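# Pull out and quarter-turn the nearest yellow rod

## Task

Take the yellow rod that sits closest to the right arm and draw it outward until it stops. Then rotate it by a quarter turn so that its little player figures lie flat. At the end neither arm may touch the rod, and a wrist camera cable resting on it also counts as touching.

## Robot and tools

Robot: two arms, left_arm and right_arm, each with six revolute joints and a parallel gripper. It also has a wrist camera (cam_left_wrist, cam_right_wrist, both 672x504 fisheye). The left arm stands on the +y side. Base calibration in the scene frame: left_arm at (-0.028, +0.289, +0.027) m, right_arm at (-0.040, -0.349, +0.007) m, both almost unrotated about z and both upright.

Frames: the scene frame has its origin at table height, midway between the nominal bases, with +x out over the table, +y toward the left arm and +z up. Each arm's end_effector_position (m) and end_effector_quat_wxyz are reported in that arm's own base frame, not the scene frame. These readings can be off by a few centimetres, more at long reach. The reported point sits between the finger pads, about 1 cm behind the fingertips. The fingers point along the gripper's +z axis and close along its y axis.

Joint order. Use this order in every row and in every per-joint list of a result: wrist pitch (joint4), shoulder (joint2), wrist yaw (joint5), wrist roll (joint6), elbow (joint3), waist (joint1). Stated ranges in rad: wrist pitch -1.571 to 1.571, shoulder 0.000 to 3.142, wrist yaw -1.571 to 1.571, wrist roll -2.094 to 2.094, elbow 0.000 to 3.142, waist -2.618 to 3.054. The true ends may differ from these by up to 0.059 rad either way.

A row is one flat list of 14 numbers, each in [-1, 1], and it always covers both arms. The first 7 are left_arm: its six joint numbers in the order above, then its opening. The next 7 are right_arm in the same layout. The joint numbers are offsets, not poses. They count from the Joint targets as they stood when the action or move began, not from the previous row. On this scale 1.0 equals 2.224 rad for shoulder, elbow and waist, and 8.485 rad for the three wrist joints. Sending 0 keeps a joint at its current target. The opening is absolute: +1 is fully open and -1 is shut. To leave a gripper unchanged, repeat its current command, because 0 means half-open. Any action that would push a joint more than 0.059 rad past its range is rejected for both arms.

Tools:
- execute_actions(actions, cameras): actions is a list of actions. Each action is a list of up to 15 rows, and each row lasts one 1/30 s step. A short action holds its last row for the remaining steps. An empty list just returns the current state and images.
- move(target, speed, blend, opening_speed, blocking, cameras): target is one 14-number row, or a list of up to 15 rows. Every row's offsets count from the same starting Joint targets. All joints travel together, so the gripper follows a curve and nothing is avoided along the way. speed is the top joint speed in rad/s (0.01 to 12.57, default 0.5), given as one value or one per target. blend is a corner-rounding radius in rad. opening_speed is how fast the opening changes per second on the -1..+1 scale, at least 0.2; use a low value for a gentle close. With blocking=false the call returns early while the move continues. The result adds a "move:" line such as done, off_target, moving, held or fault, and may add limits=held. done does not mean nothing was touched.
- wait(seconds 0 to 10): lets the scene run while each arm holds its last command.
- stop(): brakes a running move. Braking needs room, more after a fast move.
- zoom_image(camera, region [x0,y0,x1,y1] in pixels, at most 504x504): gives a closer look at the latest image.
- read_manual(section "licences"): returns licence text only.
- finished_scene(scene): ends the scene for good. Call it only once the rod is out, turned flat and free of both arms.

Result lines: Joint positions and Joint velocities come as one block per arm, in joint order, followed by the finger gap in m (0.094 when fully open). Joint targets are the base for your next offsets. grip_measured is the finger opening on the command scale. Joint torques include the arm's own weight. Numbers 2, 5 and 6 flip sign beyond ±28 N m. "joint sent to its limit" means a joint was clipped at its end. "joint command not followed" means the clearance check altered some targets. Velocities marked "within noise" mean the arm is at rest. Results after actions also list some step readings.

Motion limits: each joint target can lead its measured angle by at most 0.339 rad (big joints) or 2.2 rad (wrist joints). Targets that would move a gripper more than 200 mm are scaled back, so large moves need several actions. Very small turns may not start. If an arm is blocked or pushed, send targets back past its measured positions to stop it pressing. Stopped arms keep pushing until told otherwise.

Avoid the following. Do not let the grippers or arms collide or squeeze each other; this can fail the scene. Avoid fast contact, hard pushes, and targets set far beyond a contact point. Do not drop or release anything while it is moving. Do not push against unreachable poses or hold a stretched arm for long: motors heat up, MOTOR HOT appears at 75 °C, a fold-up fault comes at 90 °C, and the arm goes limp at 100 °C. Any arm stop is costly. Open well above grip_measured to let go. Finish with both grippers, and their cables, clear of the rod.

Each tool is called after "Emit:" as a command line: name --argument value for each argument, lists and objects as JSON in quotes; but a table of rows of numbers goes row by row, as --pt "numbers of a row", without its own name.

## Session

Emit:
execute_actions --actions '[]'

Scene clock: 0.00 s.
left_arm: end_effector_position=(+0.3899, -0.0004, +0.1147) grip_measured=+1.000 end_effector_quat_wxyz=(+0.609, -0.026, +0.793, +0.006) | right_arm: end_effector_position=(+0.3960, -0.0474, +0.1154) grip_measured=+1.000 end_effector_quat_wxyz=(+0.595, +0.094, +0.794, -0.086)
Joint names: [wrist pitch, shoulder, wrist yaw, wrist roll, elbow, waist]
Joint positions: left_arm=[0.911 1.495 -0.08 -0.043 0.322 -0.04 0.094] | right_arm=[0.848 1.518 0.234 0.044 0.38 -0.018 0.094]
Joint velocities: within noise
Joint torques (N m): no reading
Heat: left arm: 42 °C; right arm: 40 °C.
Joint targets: left_arm=[0.899 1.493 -0.081 -0.042 0.324 -0.040] | right_arm=[0.837 1.515 0.234 0.045 0.383 -0.018]
Tool commands: left_gripper/opening=+1.0 right_gripper/opening=+1.0
camera_calibration:
cam_left_wrist: T_world_to_cam=[[0.0222135, -0.980285, 0.196335, -0.0420869], [-0.593611, -0.170951, -0.786385, 0.357186], [0.804446, -0.0990782, -0.585705, -0.125405], [0, 0, 0, 1]] pos_world=[0.313846, 0.00737939, 0.215698]
cam_right_wrist: T_world_to_cam=[[-0.244005, -0.947103, 0.208463, 0.0183839], [-0.655393, 0.00260904, -0.755284, 0.379511], [0.714788, -0.320918, -0.621361, -0.108823], [0, 0, 0, 1]] pos_world=[0.331, -0.0185021, 0.215188]

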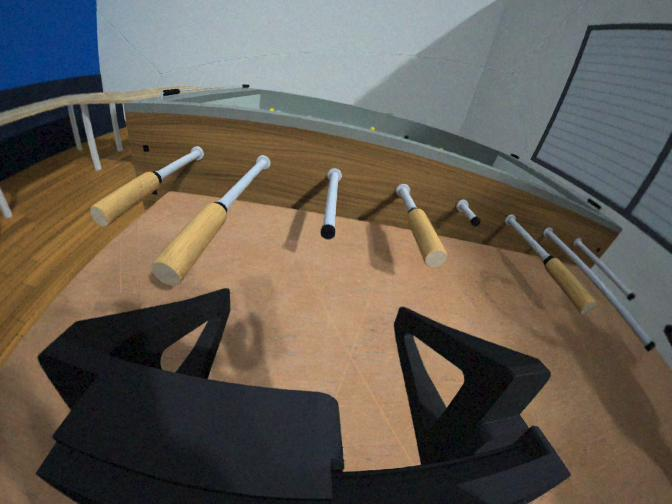

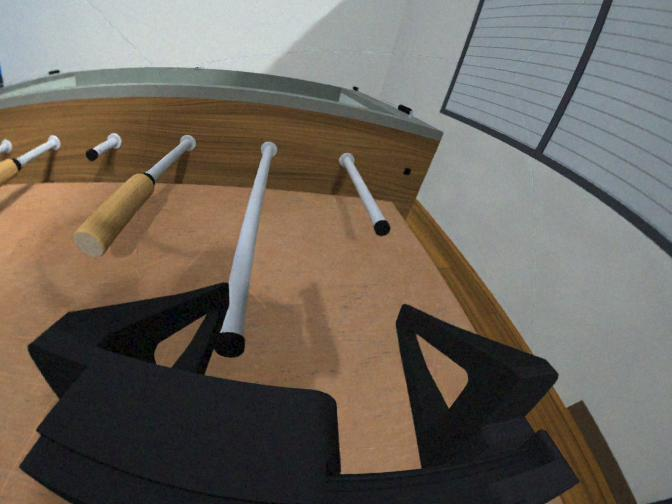

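Emit:
move --target '[0,0,0,0,0,0,1,-0.1022,-0.0117,-0.0193,-0.0053,0.42,0.0881,0.4]' --speed 1 --cameras '["cam_right_wrist"]'

Emit:
zoom_image --camera "cam_right_wrist" --region '[230, 140, 500, 340]'

Scene clock: 31.07 s.
left_arm: end_effector_position=(+0.3899, -0.0004, +0.1147) grip_measured=+1.000 end_effector_quat_wxyz=(+0.609, -0.026, +0.793, +0.006) | right_arm: end_effector_position=(+0.4893, +0.0720, +0.3391) grip_measured=+0.402 end_effector_quat_wxyz=(+0.627, -0.039, +0.778, +0.024)
Joint names: [wrist pitch, shoulder, wrist yaw, wrist roll, elbow, waist]
Joint positions: left_arm=[0.911 1.495 -0.08 -0.043 0.322 -0.04 0.094] | right_arm=[-0.017 1.496 0.083 0.006 1.297 0.174 0.066]
Joint velocities: within noise
Joint torques (N m): left_arm=[1.89 -5.79 -0.02 0.02 5.38 -0.03] | right_arm=[1.66 -6.69 -0.09 -0.07 8.99 0.43]
Heat: left arm: 42 °C; right arm: 41 °C.
Joint targets: left_arm=[0.899 1.493 -0.081 -0.042 0.324 -0.040] | right_arm=[-0.030 1.489 0.070 0.000 1.317 0.178]
move: done
camera_calibration:
cam_right_wrist: T_world_to_cam=[[0.0795499, -0.977412, 0.195802, -0.0442502], [-0.566404, -0.205955, -0.797978, 0.595278], [0.82028, -0.0474236, -0.569993, -0.0869049], [0, 0, 0, 1]] pos_world=[0.411974, 0.0752285, 0.434148]
Images, in order (width x height): cam_right_wrist 672x504.

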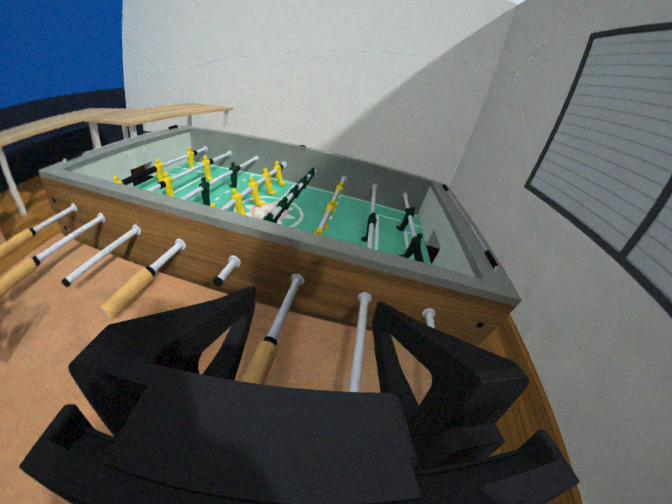

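Scaled by 1.867 from the camera's 672x504 image, which has a finer 960x720 frame.

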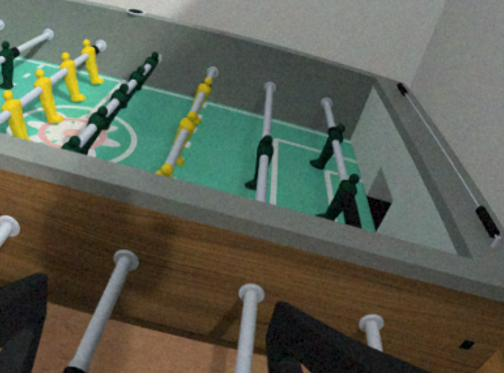

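Emit:
zoom_image --camera "cam_right_wrist" --region '[290, 165, 390, 245]'

Scaled by 5.040 from the camera's 672x504 image, which has a finer 960x720 frame.

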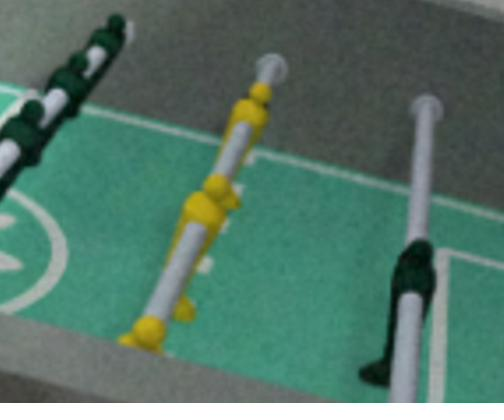

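Emit:
move --target '[0,0,0,0,0,0,1,0.1226,0.2427,0.0436,0,-0.1343,0.0951,0.4]' --speed 0.9 --cameras '["cam_right_wrist"]'

Scene clock: 47.60 s.
left_arm: end_effector_position=(+0.3899, -0.0004, +0.1147) grip_measured=+1.000 end_effector_quat_wxyz=(+0.609, -0.026, +0.793, +0.006) | right_arm: end_effector_position=(+0.5389, +0.1381, +0.1905) grip_measured=+0.402 end_effector_quat_wxyz=(+0.713, +0.023, +0.701, -0.016)
Joint names: [wrist pitch, shoulder, wrist yaw, wrist roll, elbow, waist]
Joint positions: left_arm=[0.911 1.495 -0.08 -0.043 0.322 -0.04 0.094] | right_arm=[1.003 2.017 0.44 0.002 1.033 0.386 0.066]
Joint velocities: within noise
Joint torques (N m): left_arm=[1.87 -5.74 -0.02 0.01 5.31 -0.03] | right_arm=[1.79 -8.34 0.02 -0.02 4.79 0.38]
Heat: left arm: 42 °C; right arm: 42 °C.
Joint targets: left_arm=[0.899 1.493 -0.081 -0.042 0.324 -0.040] | right_arm=[1.010 2.028 0.440 0.000 1.018 0.390]
move: done
camera_calibration:
cam_right_wrist: T_world_to_cam=[[-0.105327, -0.980298, 0.167098, 0.151034], [-0.389737, -0.113898, -0.913856, 0.432502], [0.914883, -0.161378, -0.370063, -0.282427], [0, 0, 0, 1]] pos_world=[0.442858, 0.151742, 0.265491]
Images, in order (width x height): cam_right_wrist 672x504.

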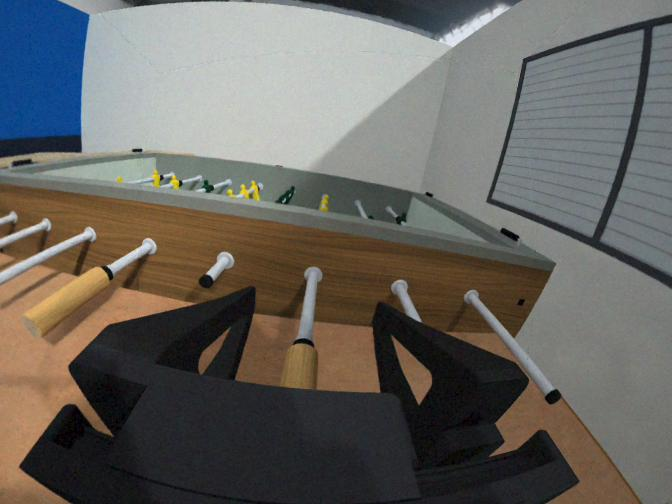

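Emit:
move --pt "0 0 0 0 0 0 1 0.0441 0.1627 0.0012 0 -0.0060 0.0027 0.4" --pt "0 0 0 0 0 0 1 0.0441 0.1627 0.0012 0 -0.0060 0.0027 -0.9" --speed 0.35 --opening_speed 0.8 --cameras '["cam_right_wrist"]'

Scene clock: 68.37 s.
left_arm: end_effector_position=(+0.3899, -0.0004, +0.1147) grip_measured=+1.000 end_effector_quat_wxyz=(+0.609, -0.026, +0.793, +0.006) | right_arm: end_effector_position=(+0.5392, +0.1405, +0.0785) grip_measured=-0.302 end_effector_quat_wxyz=(+0.711, +0.022, +0.703, -0.017)
Joint names: [wrist pitch, shoulder, wrist yaw, wrist roll, elbow, waist]
Joint positions: left_arm=[0.911 1.495 -0.08 -0.043 0.322 -0.04 0.094] | right_arm=[1.366 2.373 0.448 0.002 1.019 0.392 0.033]
Joint velocities: within noise
Joint torques (N m): left_arm=[1.89 -5.74 -0.04 0.02 5.33 -0.08] | right_arm=[1.87 -8.77 0.07 -0.02 3.25 0.34]
Heat: left arm: 42 °C; right arm: 43 °C.
Joint targets: left_arm=[0.899 1.493 -0.081 -0.042 0.324 -0.040] | right_arm=[1.384 2.391 0.450 0.000 1.005 0.396]
move: done
camera_calibration:
cam_right_wrist: T_world_to_cam=[[-0.105654, -0.979706, 0.170336, 0.172052], [-0.396104, -0.115655, -0.910893, 0.334022], [0.912107, -0.16371, -0.375846, -0.321553], [0, 0, 0, 1]] pos_world=[0.443776, 0.15455, 0.154097]
Images, in order (width x height): cam_right_wrist 672x504.

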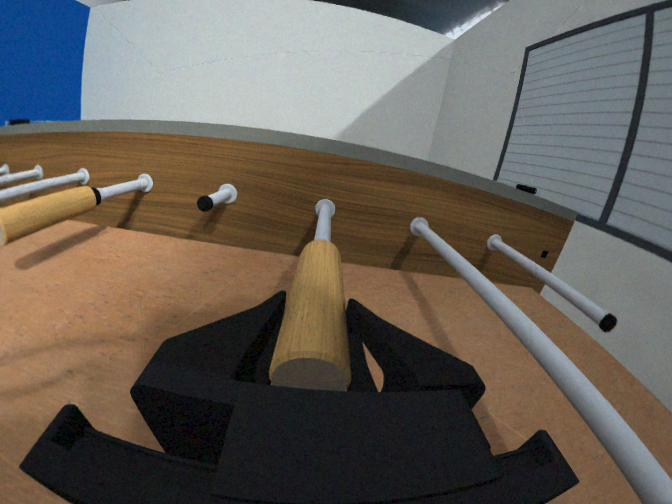

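Emit:
move --pt "0 0 0 0 0 0 1 0 0 0 -0.196 0 0 -0.9" --pt "0 0 0 0 0 0 1 0 0 0 -0.196 0 0 0.0" --speed 0.8 --opening_speed 0.6 --cameras '["cam_right_wrist"]'

Scene clock: 76.90 s.
left_arm: end_effector_position=(+0.3899, -0.0004, +0.1147) grip_measured=+1.000 end_effector_quat_wxyz=(+0.609, -0.026, +0.793, +0.006) | right_arm: end_effector_position=(+0.5380, +0.1450, +0.0752) grip_measured=-0.002 end_effector_quat_wxyz=(-0.464, +0.511, -0.488, +0.534)
Joint names: [wrist pitch, shoulder, wrist yaw, wrist roll, elbow, waist]
Joint positions: left_arm=[0.911 1.495 -0.08 -0.043 0.322 -0.04 0.094] | right_arm=[1.358 2.376 0.447 -1.664 1.019 0.4 0.047]
Joint velocities: within noise
Joint torques (N m): left_arm=[1.88 -5.76 -0.03 0.02 5.33 -0.08] | right_arm=[1.95 -9.01 0.07 -0.02 3.23 -0.39]
Heat: left arm: 41 °C; right arm: 43 °C.
Joint targets: left_arm=[0.899 1.493 -0.081 -0.042 0.324 -0.040] | right_arm=[1.384 2.390 0.450 -1.663 1.005 0.396]
move: done; target 2's new numbers were sent with right_arm's wrist pitch 0.037 rad from that target
camera_calibration:
cam_right_wrist: T_world_to_cam=[[-0.0377025, 0.270443, 0.961997, -0.100513], [-0.439936, -0.868861, 0.227018, 0.378292], [0.897237, -0.414658, 0.151736, -0.316203], [0, 0, 0, 1]] pos_world=[0.446344, 0.22475, 0.0587938]
Images, in order (width x height): cam_right_wrist 672x504.

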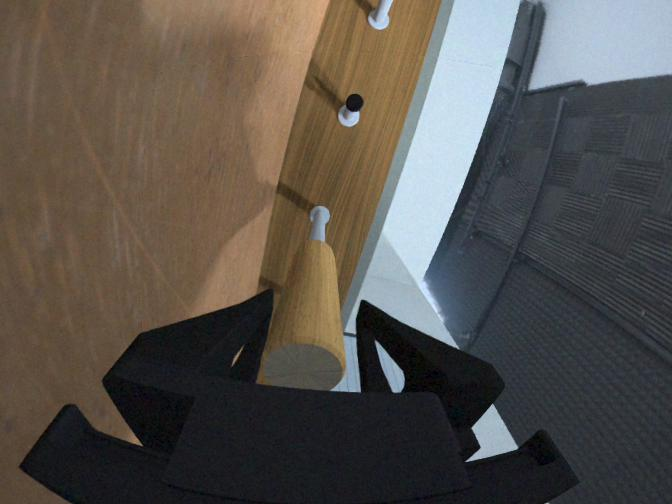

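Emit:
move --pt "0 0 0 0 0 0 1 0 0 0 -0.196 0 0 0.12" --pt "0 0 0 0 0 0 1 0 0 0 0 0 0.0899 0.12" --pt "0 0 0 0 0 0 1 -0.116 -0.1754 0 0.2314 0.0877 0.0899 0.12" --pt "0 0 0 0 0 0 1 -0.2278 -0.1778 -0.0201 0.2314 0.313 -0.0198 0.5" --speed '[0.3,0.35,1,0.9]' --cameras '[]'

target 1 of 4 would take right_arm's wrist roll more than 0.059 radians past the lower end of its range (-2.094 radians), so nothing of the call was run. Give that joint a number nearer 0 in that row, or first move the joint away from that end.
Scene clock: 93.43 s.
left_arm: end_effector_position=(+0.3899, -0.0004, +0.1147) grip_measured=+1.000 end_effector_quat_wxyz=(+0.609, -0.026, +0.793, +0.006) | right_arm: end_effector_position=(+0.5380, +0.1450, +0.0752) grip_measured=-0.002 end_effector_quat_wxyz=(-0.464, +0.511, -0.488, +0.534)
Joint names: [wrist pitch, shoulder, wrist yaw, wrist roll, elbow, waist]
Joint positions: left_arm=[0.911 1.495 -0.08 -0.043 0.322 -0.04 0.094] | right_arm=[1.358 2.376 0.447 -1.664 1.019 0.4 0.047]
Joint velocities: within noise
Joint torques (N m): left_arm=[1.88 -5.76 -0.02 0.01 5.37 -0.08] | right_arm=[1.95 -9.02 0.09 0.02 3.23 -0.39]
Heat: left arm: 41 °C; right arm: 44 °C.
Joint targets: left_arm=[0.899 1.493 -0.081 -0.042 0.324 -0.040] | right_arm=[1.384 2.390 0.450 -1.663 1.005 0.396]
Tool commands: left_gripper/opening=+1.0 right_gripper/opening=+0.0

Good catch; roll 0.

Emit:
move --pt "0 0 0 0 0 0 1 0 0 0 0 0 0 0.12" --pt "0 0 0 0 0 0 1 0 0 0 0 0 0.0899 0.12" --pt "0 0 0 0 0 0 1 -0.116 -0.1754 0 0.2314 0.0877 0.0899 0.12" --pt "0 0 0 0 0 0 1 -0.2278 -0.1778 -0.0201 0.2314 0.313 -0.0198 0.5" --speed '[0.3,0.35,1,0.9]' --cameras '["cam_right_wrist"]'

Emit:
zoom_image --camera "cam_right_wrist" --region '[200, 0, 500, 200]'

Scene clock: 104.70 s.
left_arm: end_effector_position=(+0.3899, -0.0004, +0.1147) grip_measured=+1.000 end_effector_quat_wxyz=(+0.609, -0.026, +0.793, +0.006) | right_arm: end_effector_position=(+0.5222, +0.1394, +0.1442) grip_measured=+0.498 end_effector_quat_wxyz=(+0.360, +0.018, +0.933, -0.022)
Joint names: [wrist pitch, shoulder, wrist yaw, wrist roll, elbow, waist]
Joint positions: left_arm=[0.911 1.495 -0.08 -0.043 0.322 -0.04 0.094] | right_arm=[-0.537 2.017 0.286 0.288 1.672 0.352 0.07]
Joint velocities: within noise
Joint torques (N m): left_arm=[1.88 -5.75 -0.03 0.01 5.34 -0.05] | right_arm=[1.21 -11.97 0.12 0.14 9.16 0.01]
Heat: left arm: 41 °C; right arm: 44 °C.
Joint targets: left_arm=[0.899 1.493 -0.081 -0.042 0.324 -0.040] | right_arm=[-0.548 1.995 0.280 0.300 1.701 0.352]
move: done
camera_calibration:
cam_right_wrist: T_world_to_cam=[[0.05013, -0.98176, 0.183396, 0.0749251], [-0.945177, -0.105963, -0.308889, 0.585494], [0.322689, -0.157857, -0.933249, 0.105925], [0, 0, 0, 1]] pos_world=[0.515458, 0.152321, 0.265967]
Images, in order (width x height): cam_right_wrist 672x504.

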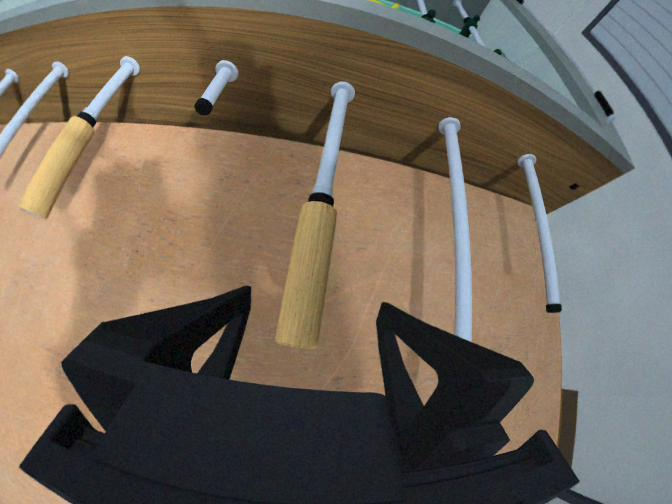

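Scaled by 1.680 from the camera's 672x504 image, which has a finer 960x720 frame.

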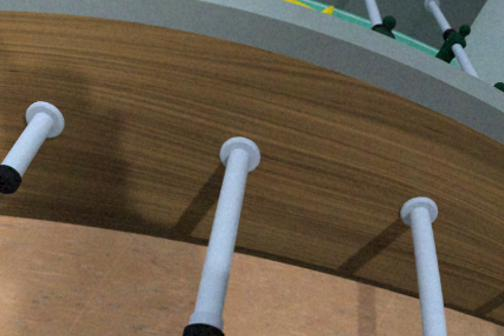

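Emit:
move --pt "0 0 0 0 0 0 1 0.0512 0.0557 0 0 -0.1397 0 0.5" --pt "0 0 0 0 0 0 1 0.0512 0.0557 0 0 -0.1397 0 -0.9" --speed 0.4 --opening_speed 0.8 --cameras '["cam_right_wrist"]'

Scene clock: 115.80 s.
left_arm: end_effector_position=(+0.3899, -0.0004, +0.1147) grip_measured=+1.000 end_effector_quat_wxyz=(+0.609, -0.026, +0.793, +0.006) | right_arm: end_effector_position=(+0.5292, +0.1426, +0.0592) grip_measured=-0.315 end_effector_quat_wxyz=(+0.387, +0.023, +0.922, -0.009)
Joint names: [wrist pitch, shoulder, wrist yaw, wrist roll, elbow, waist]
Joint positions: left_arm=[0.911 1.495 -0.08 -0.043 0.322 -0.04 0.094] | right_arm=[-0.121 2.103 0.282 0.291 1.408 0.352 0.032]
Joint velocities: within noise
Joint torques (N m): left_arm=[1.88 -5.78 -0.04 0.01 5.34 -0.02] | right_arm=[1.45 -9.22 0.15 0.11 5.22 0.01]
Heat: left arm: 41 °C; right arm: 45 °C.
Joint targets: left_arm=[0.899 1.493 -0.081 -0.042 0.324 -0.040] | right_arm=[-0.114 2.119 0.280 0.300 1.391 0.352]
move: done
camera_calibration:
cam_right_wrist: T_world_to_cam=[[0.0401333, -0.98632, 0.159883, 0.100623], [-0.924793, -0.0972555, -0.367831, 0.557666], [0.378349, -0.133097, -0.916045, -0.00927229], [0, 0, 0, 1]] pos_world=[0.515195, 0.152249, 0.180545]
Images, in order (width x height): cam_right_wrist 672x504.

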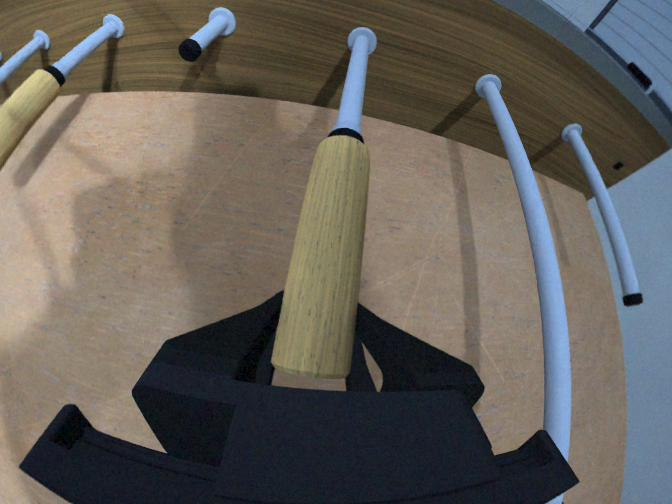

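Emit:
move --target '[0,0,0,0,0,0,1,0.0076,-0.0767,0.0051,0.0062,-0.1132,0.0301,-0.9]' --speed 0.2 --cameras '[]'

Scene clock: 126.83 s.
left_arm: end_effector_position=(+0.3899, -0.0004, +0.1147) grip_measured=+1.000 end_effector_quat_wxyz=(+0.609, -0.026, +0.793, +0.006) | right_arm: end_effector_position=(+0.4804, +0.1494, +0.0559) grip_measured=-0.316 end_effector_quat_wxyz=(+0.394, +0.024, +0.919, -0.004)
Joint names: [wrist pitch, shoulder, wrist yaw, wrist roll, elbow, waist]
Joint positions: left_arm=[0.911 1.495 -0.08 -0.043 0.322 -0.04 0.094] | right_arm=[-0.019 1.963 0.318 0.334 1.169 0.41 0.032]
Joint velocities: within noise
Joint torques (N m): left_arm=[1.89 -5.75 -0.04 0.01 5.34 -0.03] | right_arm=[1.12 -10.32 0.25 0.21 4.01 0.76]
Heat: left arm: 41 °C; right arm: 44 °C.
Joint targets: left_arm=[0.899 1.493 -0.081 -0.042 0.324 -0.040] | right_arm=[-0.050 1.948 0.323 0.353 1.139 0.419]
move: done
No camera images: "cameras" was empty.

Emit:
move --target '[0,0,0,0,0,0,1,0.0041,-0.0413,0.0028,0.0034,-0.061,0.0162,-0.9]' --speed 0.2 --cameras '["cam_right_wrist"]'

Scene clock: 132.20 s.
left_arm: end_effector_position=(+0.3899, -0.0004, +0.1147) grip_measured=+1.000 end_effector_quat_wxyz=(+0.609, -0.026, +0.793, +0.006) | right_arm: end_effector_position=(+0.4505, +0.1510, +0.0557) grip_measured=-0.316 end_effector_quat_wxyz=(+0.398, +0.025, +0.917, +0.000)
Joint names: [wrist pitch, shoulder, wrist yaw, wrist roll, elbow, waist]
Joint positions: left_arm=[0.911 1.495 -0.08 -0.043 0.322 -0.04 0.094] | right_arm=[0.027 1.874 0.339 0.364 1.036 0.446 0.032]
Joint velocities: within noise
Joint torques (N m): left_arm=[1.87 -5.75 -0.03 0.01 5.34 -0.05] | right_arm=[1.05 -9.73 0.29 0.21 3.71 0.76]
Heat: left arm: 41 °C; right arm: 44 °C.
Joint targets: left_arm=[0.899 1.493 -0.081 -0.042 0.324 -0.040] | right_arm=[-0.015 1.856 0.347 0.382 1.003 0.454]
move: off_target (right_arm); right_arm: the wrist pitch is farthest, 0.043 rad from its target
camera_calibration:
cam_right_wrist: T_world_to_cam=[[0.0413261, -0.988737, 0.143845, 0.113356], [-0.915551, -0.0951211, -0.390793, 0.481207], [0.400074, -0.115548, -0.90917, 0.00564593], [0, 0, 0, 1]] pos_world=[0.433626, 0.158504, 0.17688]
Images, in order (width x height): cam_right_wrist 672x504.

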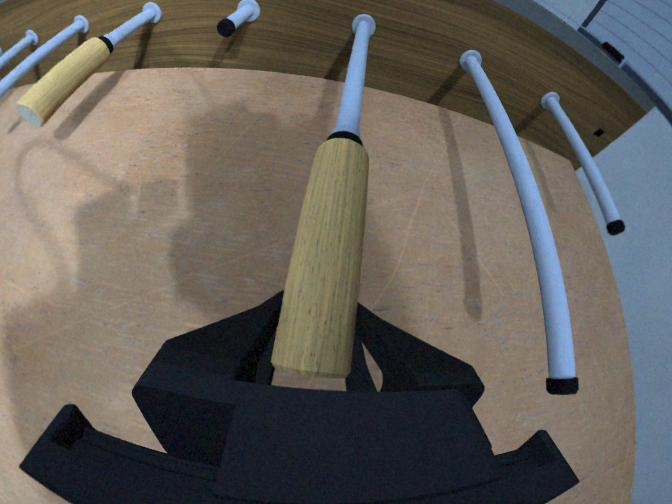

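Emit:
move --target '[0,0,0,0,0,0,1,0.0041,-0.0413,0.0028,0.0034,-0.061,0.0165,-0.9]' --speed 0.2 --cameras '[]'

Scene clock: 138.20 s.
left_arm: end_effector_position=(+0.3899, -0.0004, +0.1147) grip_measured=+1.000 end_effector_quat_wxyz=(+0.609, -0.026, +0.793, +0.006) | right_arm: end_effector_position=(+0.4493, +0.1505, +0.0604) grip_measured=-0.316 end_effector_quat_wxyz=(+0.439, +0.040, +0.897, +0.024)
Joint names: [wrist pitch, shoulder, wrist yaw, wrist roll, elbow, waist]
Joint positions: left_arm=[0.911 1.495 -0.08 -0.043 0.322 -0.04 0.094] | right_arm=[0.202 1.847 0.34 0.378 0.935 0.447 0.032]
Joint velocities: within noise
Joint torques (N m): left_arm=[1.88 -5.74 -0.03 0.01 5.34 -0.08] | right_arm=[-0.1 -14.67 0.51 0.37 1.09 3.99]
Heat: left arm: 41 °C; right arm: 44 °C.
Joint targets: left_arm=[0.899 1.493 -0.081 -0.042 0.324 -0.040] | right_arm=[0.020 1.765 0.371 0.411 0.867 0.491]
move: off_target (right_arm); right_arm: the wrist pitch is farthest, 0.182 rad from its target
No camera images: "cameras" was empty.

Emit:
move --pt "0 0 0 0 0 0 1 0.0214 0.0369 -0.0037 -0.0039 0.0306 -0.0198 -0.9" --pt "0 0 0 0 0 0 1 0.0214 0.0369 -0.0037 -0.0039 0.0306 -0.0198 0.4" --pt "0 0 0 0 0 0 1 -0.0224 0 -0.0037 -0.0039 0.1632 -0.0198 0.4" --pt "0 0 0 0 0 0 1 -0.0059 -0.1241 -0.0355 -0.0484 0.2023 -0.1407 0.4" --speed '[0.2,0.2,0.35,0.8]' --opening_speed 0.8 --cameras '["cam_right_wrist"]'

Emit:
zoom_image --camera "cam_right_wrist" --region '[270, 165, 390, 265]'

Scene clock: 157.37 s.
left_arm: end_effector_position=(+0.3899, -0.0004, +0.1147) grip_measured=+1.000 end_effector_quat_wxyz=(+0.609, -0.026, +0.793, +0.006) | right_arm: end_effector_position=(+0.4863, +0.0743, +0.3472) grip_measured=+0.398 end_effector_quat_wxyz=(+0.632, -0.041, +0.774, +0.027)
Joint names: [wrist pitch, shoulder, wrist yaw, wrist roll, elbow, waist]
Joint positions: left_arm=[0.911 1.495 -0.08 -0.043 0.322 -0.04 0.094] | right_arm=[-0.023 1.484 0.083 0.007 1.305 0.18 0.066]
Joint velocities: within noise
Joint torques (N m): left_arm=[1.88 -5.76 -0.03 0.03 5.31 -0.06] | right_arm=[1.72 -5.7 -0.03 -0.04 8.36 -0.09]
Heat: left arm: 41 °C; right arm: 44 °C.
Joint targets: left_arm=[0.899 1.493 -0.081 -0.042 0.324 -0.040] | right_arm=[-0.030 1.488 0.070 0.000 1.317 0.178]
move: done
camera_calibration:
cam_right_wrist: T_world_to_cam=[[0.0827564, -0.977545, 0.193798, -0.0441561], [-0.554422, -0.206754, -0.806145, 0.597583], [0.828111, -0.0407323, -0.559082, -0.0877475], [0, 0, 0, 1]] pos_world=[0.407632, 0.0768139, 0.441238]
Images, in order (width x height): cam_right_wrist 672x504.

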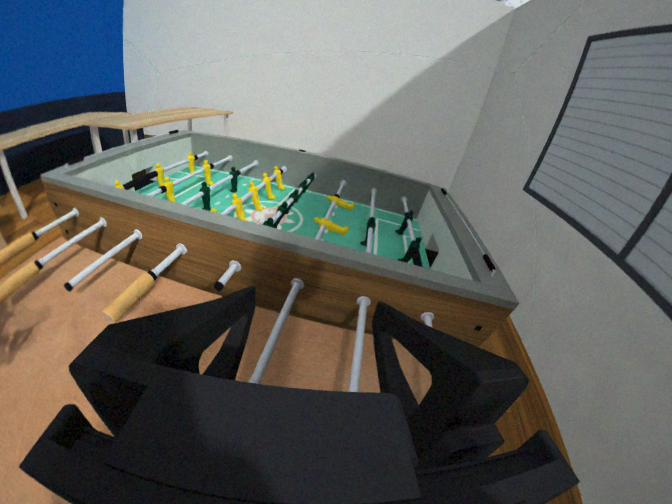

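Scaled by 4.200 from the camera's 672x504 image, which has a finer 960x720 frame.

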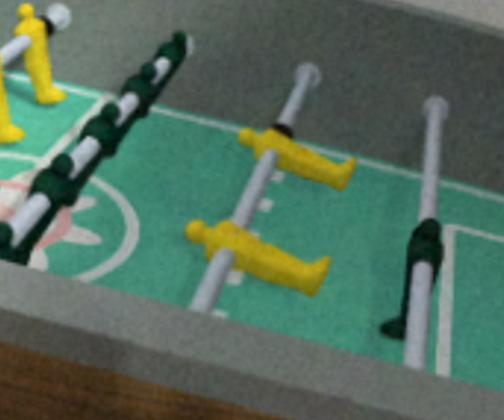

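Emit:
finished_scene --scene 2

The scene is finished: the task was done.


## Next scene

The same job, from a new start.

Emit:
execute_actions --actions '[]'

Scene clock: 0.00 s.
left_arm: end_effector_position=(+0.4127, +0.0165, +0.1264) grip_measured=+1.000 end_effector_quat_wxyz=(+0.618, -0.002, +0.786, +0.007) | right_arm: end_effector_position=(+0.3903, -0.0463, +0.1052) grip_measured=+1.000 end_effector_quat_wxyz=(+0.587, +0.098, +0.798, -0.097)
Joint names: [wrist pitch, shoulder, wrist yaw, wrist roll, elbow, waist]
Joint positions: left_arm=[0.901 1.55 0.039 0.018 0.411 0.054 0.094] | right_arm=[0.871 1.537 0.276 0.046 0.357 0.003 0.094]
Joint velocities: within noise
Joint torques (N m): no reading
Heat: left arm: 40 °C; right arm: 39 °C.
Joint targets: left_arm=[0.889 1.548 0.039 0.019 0.413 0.054] | right_arm=[0.861 1.534 0.277 0.048 0.360 0.003]
Tool commands: left_gripper/opening=+1.0 right_gripper/opening=+1.0
camera_calibration:
cam_left_wrist: T_world_to_cam=[[-0.0177666, -0.985889, 0.166453, -0.00796993], [-0.580802, -0.125334, -0.804339, 0.378982], [0.813851, -0.110967, -0.570379, -0.140833], [0, 0, 0, 1]] pos_world=[0.334589, 0.0240143, 0.225829]
cam_right_wrist: T_world_to_cam=[[-0.259, -0.939853, 0.222701, 0.0247898], [-0.669431, 0.00846419, -0.742826, 0.372487], [0.696262, -0.341475, -0.631359, -0.103415], [0, 0, 0, 1]] pos_world=[0.327779, -0.0151678, 0.20588]

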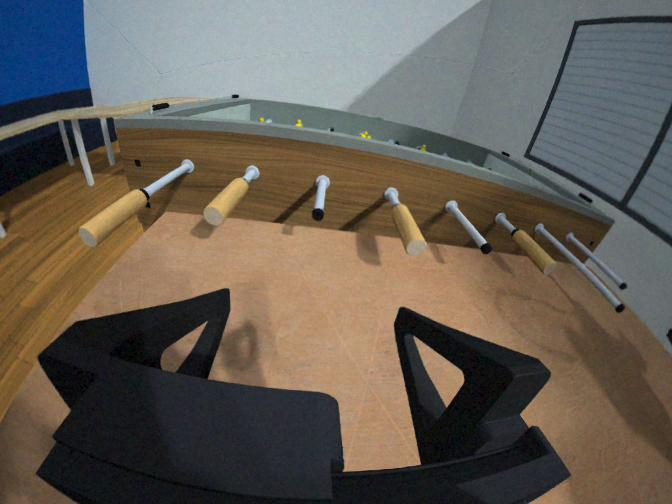

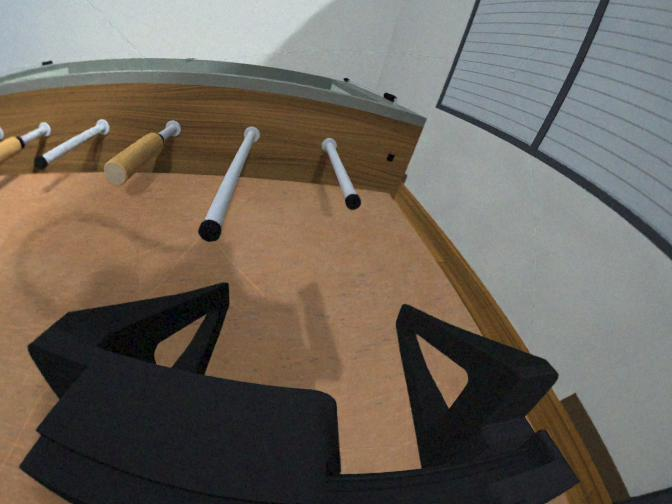

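Emit:
move --target '[0,0,0,0,0,0,1,-0.105,-0.0202,-0.0244,-0.0057,0.4303,0.0787,0.4]' --speed 1 --cameras '["cam_right_wrist"]'

Emit:
zoom_image --camera "cam_right_wrist" --region '[270, 165, 390, 265]'

Scene clock: 18.93 s.
left_arm: end_effector_position=(+0.4127, +0.0165, +0.1264) grip_measured=+1.000 end_effector_quat_wxyz=(+0.618, -0.002, +0.786, +0.007) | right_arm: end_effector_position=(+0.4892, +0.0717, +0.3409) grip_measured=+0.402 end_effector_quat_wxyz=(+0.628, -0.040, +0.777, +0.023)
Joint names: [wrist pitch, shoulder, wrist yaw, wrist roll, elbow, waist]
Joint positions: left_arm=[0.901 1.55 0.039 0.018 0.411 0.054 0.094] | right_arm=[-0.017 1.495 0.083 0.004 1.299 0.173 0.066]
Joint velocities: within noise
Joint torques (N m): left_arm=[1.86 -6.78 0 0.02 5.67 -0.06] | right_arm=[1.62 -6.63 -0.09 -0.05 8.73 0.44]
Heat: left arm: 40 °C; right arm: 39 °C.
Joint targets: left_arm=[0.889 1.548 0.039 0.019 0.413 0.054] | right_arm=[-0.030 1.489 0.070 -0.001 1.317 0.178]
move: done
camera_calibration:
cam_right_wrist: T_world_to_cam=[[0.0784681, -0.977171, 0.197431, -0.0449765], [-0.563685, -0.206833, -0.799675, 0.595828], [0.822254, -0.0485398, -0.567046, -0.0876573], [0, 0, 0, 1]] pos_world=[0.411465, 0.0750326, 0.435643]
Images, in order (width x height): cam_right_wrist 672x504.

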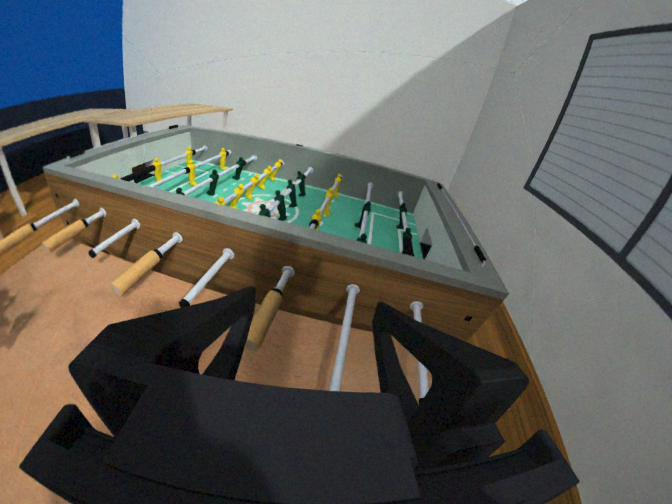

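Scaled by 4.200 from the camera's 672x504 image, which has a finer 960x720 frame.

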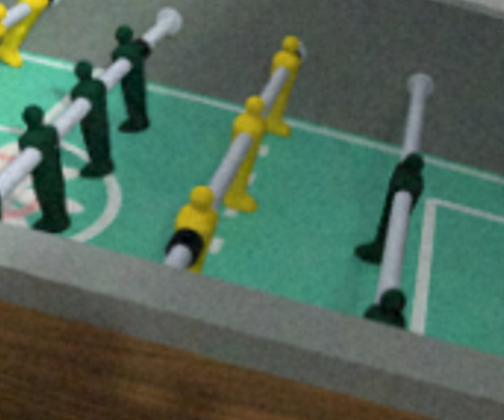

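Emit:
move --target '[0,0,0,0,0,0,1,0.0899,0.4048,0.0380,0,0.1526,0.0740,0.4]' --speed 0.9 --cameras '["cam_right_wrist"]'

Scene clock: 33.63 s.
left_arm: end_effector_position=(+0.4127, +0.0165, +0.1264) grip_measured=+1.000 end_effector_quat_wxyz=(+0.618, -0.002, +0.786, +0.007) | right_arm: end_effector_position=(+0.6505, +0.1601, +0.1688) grip_measured=+0.402 end_effector_quat_wxyz=(+0.697, +0.014, +0.717, -0.021)
Joint names: [wrist pitch, shoulder, wrist yaw, wrist roll, elbow, waist]
Joint positions: left_arm=[0.901 1.55 0.039 0.018 0.411 0.054 0.094] | right_arm=[0.722 2.384 0.391 0 1.63 0.341 0.066]
Joint velocities: within noise
Joint torques (N m): left_arm=[1.86 -6.78 -0.01 0.02 5.7 -0.08] | right_arm=[1.72 -12.22 0.08 -0.01 8.62 0.16]
Heat: left arm: 40 °C; right arm: 40 °C.
Joint targets: left_arm=[0.889 1.548 0.039 0.019 0.413 0.054] | right_arm=[0.733 2.390 0.393 -0.001 1.656 0.343]
move: done
camera_calibration:
cam_right_wrist: T_world_to_cam=[[-0.0923265, -0.977263, 0.190873, 0.175009], [-0.431844, -0.133426, -0.892025, 0.48548], [0.89721, -0.164785, -0.409707, -0.370322], [0, 0, 0, 1]] pos_world=[0.558066, 0.174783, 0.247932]
Images, in order (width x height): cam_right_wrist 672x504.

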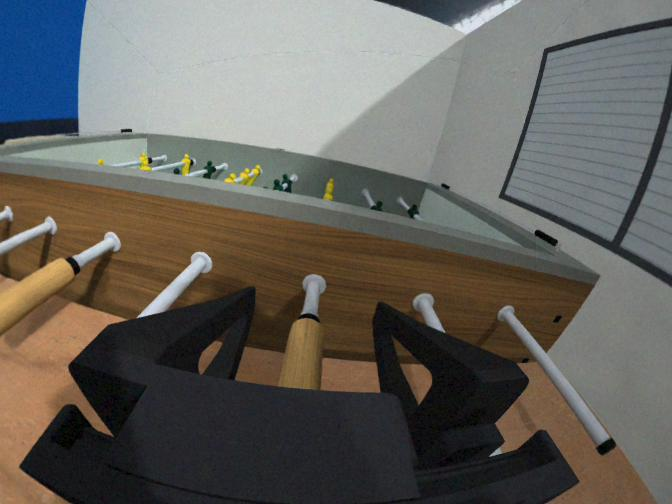

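Emit:
move --pt "0 0 0 0 0 0 1 0.0320 0.1169 0 0 -0.0031 0 0.4" --pt "0 0 0 0 0 0 1 0.0320 0.1169 0 0 -0.0031 0 -0.9" --speed 0.35 --opening_speed 0.8 --cameras '["cam_right_wrist"]'

Scene clock: 46.13 s.
left_arm: end_effector_position=(+0.4127, +0.0165, +0.1264) grip_measured=+1.000 end_effector_quat_wxyz=(+0.618, -0.002, +0.786, +0.007) | right_arm: end_effector_position=(+0.6528, +0.1600, +0.0747) grip_measured=-0.303 end_effector_quat_wxyz=(+0.707, +0.019, +0.707, -0.019)
Joint names: [wrist pitch, shoulder, wrist yaw, wrist roll, elbow, waist]
Joint positions: left_arm=[0.901 1.55 0.039 0.018 0.411 0.054 0.094] | right_arm=[0.997 2.631 0.396 0 1.635 0.341 0.033]
Joint velocities: within noise
Joint torques (N m): left_arm=[1.87 -6.79 0 0.01 5.64 -0.08] | right_arm=[1.75 -11.77 0.01 -0.01 6.9 0.16]
Heat: left arm: 40 °C; right arm: 41 °C.
Joint targets: left_arm=[0.889 1.548 0.039 0.019 0.413 0.054] | right_arm=[1.004 2.650 0.393 -0.001 1.649 0.343]
move: done
camera_calibration:
cam_right_wrist: T_world_to_cam=[[-0.102729, -0.978751, 0.177461, 0.201159], [-0.405346, -0.121729, -0.906022, 0.384443], [0.908373, -0.165008, -0.384228, -0.420094], [0, 0, 0, 1]] pos_world=[0.558099, 0.174364, 0.151204]
Images, in order (width x height): cam_right_wrist 672x504.

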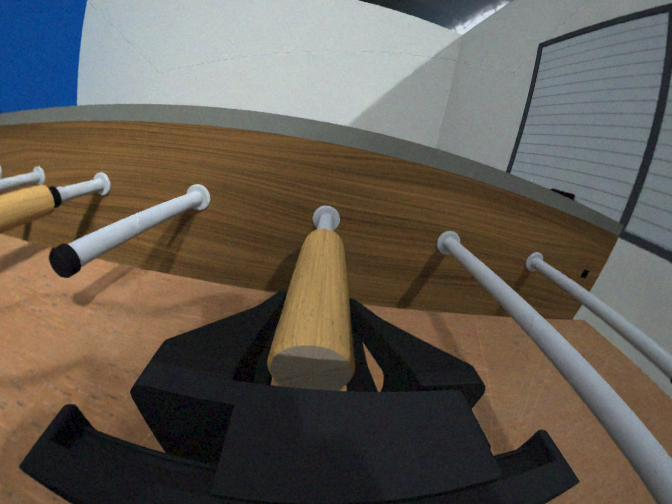

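Emit:
move --pt "0 0 0 0 0 0 1 0.0246 -0.0669 0.0068 0 -0.1621 0.0259 -0.9" --pt "0 0 0 0 0 0 1 0.0463 -0.1165 0.0157 0 -0.2946 0.0598 -0.9" --pt "0 0 0 0 0 0 1 0.0463 -0.1165 0.0157 -0.1909 -0.2946 0.0598 -0.9" --speed '[0.25,0.25,0.8]' --blend '[0.03,0,0]' --cameras '["cam_right_wrist"]'

Scene clock: 62.47 s.
left_arm: end_effector_position=(+0.4127, +0.0165, +0.1264) grip_measured=+1.000 end_effector_quat_wxyz=(+0.618, -0.002, +0.786, +0.007) | right_arm: end_effector_position=(+0.5240, +0.1702, +0.0689) grip_measured=-0.305 end_effector_quat_wxyz=(+0.482, -0.491, +0.505, -0.521)
Joint names: [wrist pitch, shoulder, wrist yaw, wrist roll, elbow, waist]
Joint positions: left_arm=[0.901 1.55 0.039 0.018 0.411 0.054 0.094] | right_arm=[1.393 2.402 0.528 -1.6 1.017 0.476 0.033]
Joint velocities: within noise
Joint torques (N m): left_arm=[1.86 -6.78 -0.02 0 5.67 -0.05] | right_arm=[1.69 -11.17 0.02 -0.23 2.36 -0.01]
Heat: left arm: 40 °C; right arm: 42 °C.
Joint targets: left_arm=[0.889 1.548 0.039 0.019 0.413 0.054] | right_arm=[1.397 2.391 0.526 -1.621 0.994 0.476]
move: done
camera_calibration:
cam_right_wrist: T_world_to_cam=[[-0.0456564, 0.205245, 0.977645, -0.0876898], [-0.44657, -0.879625, 0.163812, 0.405037], [0.893583, -0.429108, 0.131817, -0.286482], [0, 0, 0, 1]] pos_world=[0.43287, 0.251347, 0.0571428]
Images, in order (width x height): cam_right_wrist 672x504.

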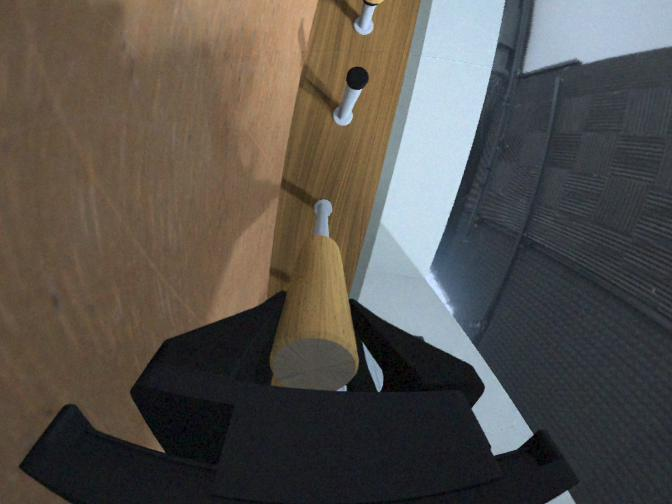

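Emit:
move --pt "0 0 0 0 0 0 1 0 0 0 0 0 0 0.0" --pt "0 0 0 0 0 0 1 0 0 0 0 0.0899 0.0" --pt "0 0 0 0 0 0 1 0 0 0 0 0 0 0" --cameras '[]'


Emit:
move --pt "0 0 0 0 0 0 1 0 0 0 0 0 0 0.0" --pt "0 0 0 0 0 0 1 0 0 0 0 0 0.0899 0.0" --pt "0 0 0 0 0 0 1 -0.1175 -0.1758 0 0.2324 0.0926 0.0899 0.0" --pt "0 0 0 0 0 0 1 -0.2311 -0.1803 -0.0240 0.2324 0.3158 -0.0242 0.5" --speed '[0.3,0.35,1,0.9]' --cameras '["cam_right_wrist"]'

Scene clock: 84.50 s.
left_arm: end_effector_position=(+0.4127, +0.0165, +0.1264) grip_measured=+1.000 end_effector_quat_wxyz=(+0.618, -0.002, +0.786, +0.007) | right_arm: end_effector_position=(+0.5095, +0.1672, +0.1460) grip_measured=+0.497 end_effector_quat_wxyz=(+0.362, +0.016, +0.932, -0.021)
Joint names: [wrist pitch, shoulder, wrist yaw, wrist roll, elbow, waist]
Joint positions: left_arm=[0.901 1.55 0.039 0.018 0.411 0.054 0.094] | right_arm=[-0.552 2.011 0.327 0.34 1.67 0.422 0.07]
Joint velocities: within noise
Joint torques (N m): left_arm=[1.84 -6.78 0.01 0.01 5.67 -0.03] | right_arm=[1.16 -11.97 0.15 0.13 8.94 0.02]
Heat: left arm: 40 °C; right arm: 42 °C.
Joint targets: left_arm=[0.889 1.548 0.039 0.019 0.413 0.054] | right_arm=[-0.564 1.990 0.322 0.351 1.697 0.422]
move: done
camera_calibration:
cam_right_wrist: T_world_to_cam=[[0.0547949, -0.981593, 0.182954, 0.1002], [-0.943268, -0.110982, -0.312937, 0.577522], [0.327481, -0.155427, -0.931986, 0.113065], [0, 0, 0, 1]] pos_world=[0.50224, 0.180023, 0.267771]
Images, in order (width x height): cam_right_wrist 672x504.

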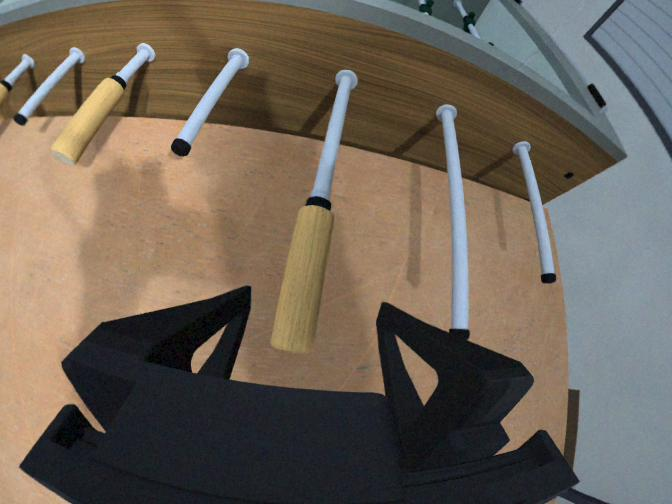

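Emit:
move --pt "0 0 0 0 0 0 1 0.0512 0.0557 0 0 -0.1397 0 0.5" --pt "0 0 0 0 0 0 1 0.0512 0.0557 0 0 -0.1397 0 -0.9" --pt "0 0 0 0 0 0 1 0.0588 -0.0169 0.0054 0.0067 -0.25 0.0311 -0.9" --speed '[0.4,0.4,0.2]' --opening_speed 0.8 --cameras '["cam_right_wrist"]'

Scene clock: 101.57 s.
left_arm: end_effector_position=(+0.4127, +0.0165, +0.1264) grip_measured=+1.000 end_effector_quat_wxyz=(+0.618, -0.002, +0.786, +0.007) | right_arm: end_effector_position=(+0.4740, +0.1792, +0.0562) grip_measured=-0.316 end_effector_quat_wxyz=(+0.404, +0.023, +0.915, +0.007)
Joint names: [wrist pitch, shoulder, wrist yaw, wrist roll, elbow, waist]
Joint positions: left_arm=[0.901 1.55 0.039 0.018 0.411 0.054 0.094] | right_arm=[-0.002 1.978 0.355 0.389 1.177 0.482 0.032]
Joint velocities: within noise
Joint torques (N m): left_arm=[1.87 -6.78 0 0.02 5.67 -0.08] | right_arm=[0.82 -11.4 0.34 0.22 3.6 0.85]
Heat: left arm: 39 °C; right arm: 43 °C.
Joint targets: left_arm=[0.889 1.548 0.039 0.019 0.413 0.054] | right_arm=[-0.065 1.952 0.368 0.408 1.140 0.491]
move: off_target (right_arm); right_arm: the wrist pitch is farthest, 0.063 rad from its target
camera_calibration:
cam_right_wrist: T_world_to_cam=[[0.0471405, -0.989974, 0.133149, 0.138255], [-0.909593, -0.0976321, -0.403867, 0.503947], [0.412818, -0.102073, -0.905076, -0.00874959], [0, 0, 0, 1]] pos_world=[0.455481, 0.185177, 0.1772]
Images, in order (width x height): cam_right_wrist 672x504.

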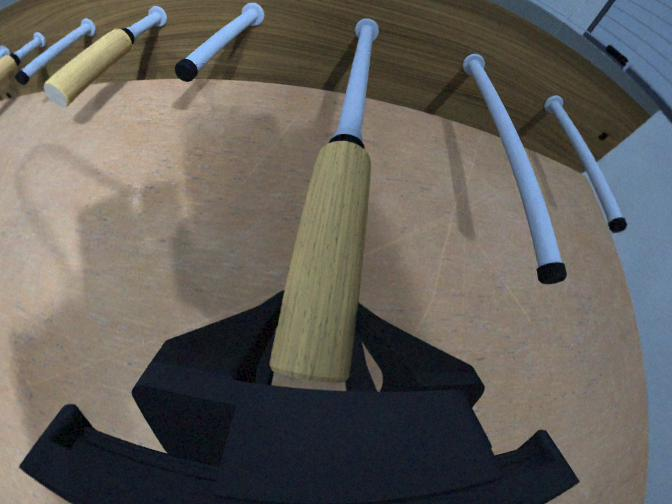

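Emit:
move --target '[0,0,0,0,0,0,1,0.0025,-0.0267,0.002,0.002,-0.04,0.0108,-0.9]' --speed 0.2 --cameras '[]'

Scene clock: 109.80 s.
left_arm: end_effector_position=(+0.4127, +0.0165, +0.1264) grip_measured=+1.000 end_effector_quat_wxyz=(+0.618, -0.002, +0.786, +0.007) | right_arm: end_effector_position=(+0.4729, +0.1790, +0.0588) grip_measured=-0.316 end_effector_quat_wxyz=(+0.429, +0.032, +0.902, +0.023)
Joint names: [wrist pitch, shoulder, wrist yaw, wrist roll, elbow, waist]
Joint positions: left_arm=[0.901 1.55 0.039 0.018 0.411 0.054 0.094] | right_arm=[0.112 1.958 0.356 0.395 1.108 0.483 0.032]
Joint velocities: within noise
Joint torques (N m): left_arm=[1.86 -6.82 0 0.01 5.65 -0.06] | right_arm=[0.02 -14.48 0.51 0.32 2.14 2.93]
Heat: left arm: 39 °C; right arm: 44 °C.
Joint targets: left_arm=[0.889 1.548 0.039 0.019 0.413 0.054] | right_arm=[-0.044 1.892 0.385 0.425 1.052 0.515]
move: off_target (right_arm); right_arm: the wrist pitch is farthest, 0.156 rad from its target
No camera images: "cameras" was empty.

Emit:
move --pt "0 0 0 0 0 0 1 0.0184 0.0297 -0.0034 -0.0035 0.0252 -0.0144 -0.9" --pt "0 0 0 0 0 0 1 0.0184 0.0297 -0.0034 -0.0035 0.0252 -0.0144 0.4" --pt "0 0 0 0 0 0 1 -0.0255 -0.0076 -0.0034 -0.0035 0.17 -0.0144 0.4" --pt "0 0 0 0 0 0 1 0.0016 -0.1812 -0.0371 -0.0501 0.1192 -0.1515 0.4" --speed '[0.2,0.2,0.35,0.8]' --opening_speed 0.8 --cameras '["cam_right_wrist"]'

Emit:
zoom_image --camera "cam_right_wrist" --region '[270, 165, 390, 265]'

Scene clock: 124.73 s.
left_arm: end_effector_position=(+0.4127, +0.0165, +0.1264) grip_measured=+1.000 end_effector_quat_wxyz=(+0.618, -0.002, +0.786, +0.007) | right_arm: end_effector_position=(+0.4872, +0.0741, +0.3615) grip_measured=+0.397 end_effector_quat_wxyz=(+0.642, -0.039, +0.765, +0.027)
Joint names: [wrist pitch, shoulder, wrist yaw, wrist roll, elbow, waist]
Joint positions: left_arm=[0.901 1.55 0.039 0.018 0.411 0.054 0.094] | right_arm=[-0.028 1.485 0.084 0.006 1.337 0.179 0.066]
Joint velocities: within noise
Joint torques (N m): left_arm=[1.86 -6.76 0 0.01 5.64 -0.08] | right_arm=[1.72 -5.74 -0.08 -0.03 5.91 -0.03]
Heat: left arm: 39 °C; right arm: 44 °C.
Joint targets: left_arm=[0.889 1.548 0.039 0.019 0.413 0.054] | right_arm=[-0.030 1.490 0.070 0.000 1.317 0.178]
move: done
camera_calibration:
cam_right_wrist: T_world_to_cam=[[0.0764269, -0.978308, 0.19254, -0.0435853], [-0.533512, -0.20326, -0.821006, 0.604425], [0.842332, -0.0399755, -0.537474, -0.0952899], [0, 0, 0, 1]] pos_world=[0.406065, 0.0764064, 0.453413]
Images, in order (width x height): cam_right_wrist 672x504.

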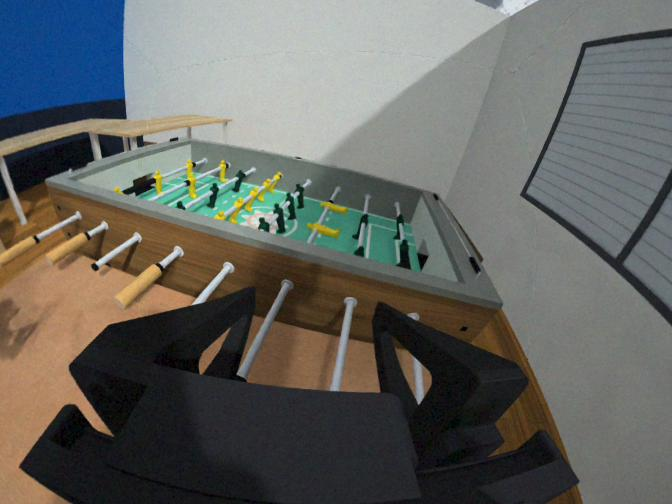

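Scaled by 4.200 from the camera's 672x504 image, which has a finer 960x720 frame.

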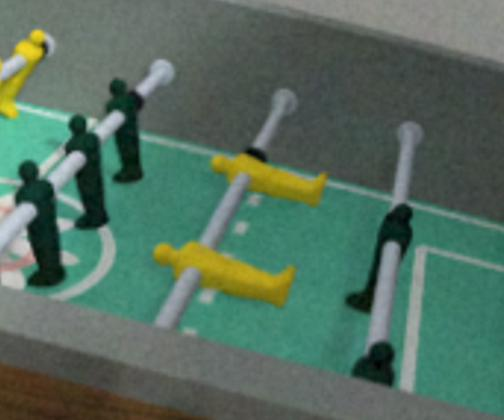

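Flatter than scene 2's, good.

Emit:
finished_scene --scene 3

The scene is finished: the task was done.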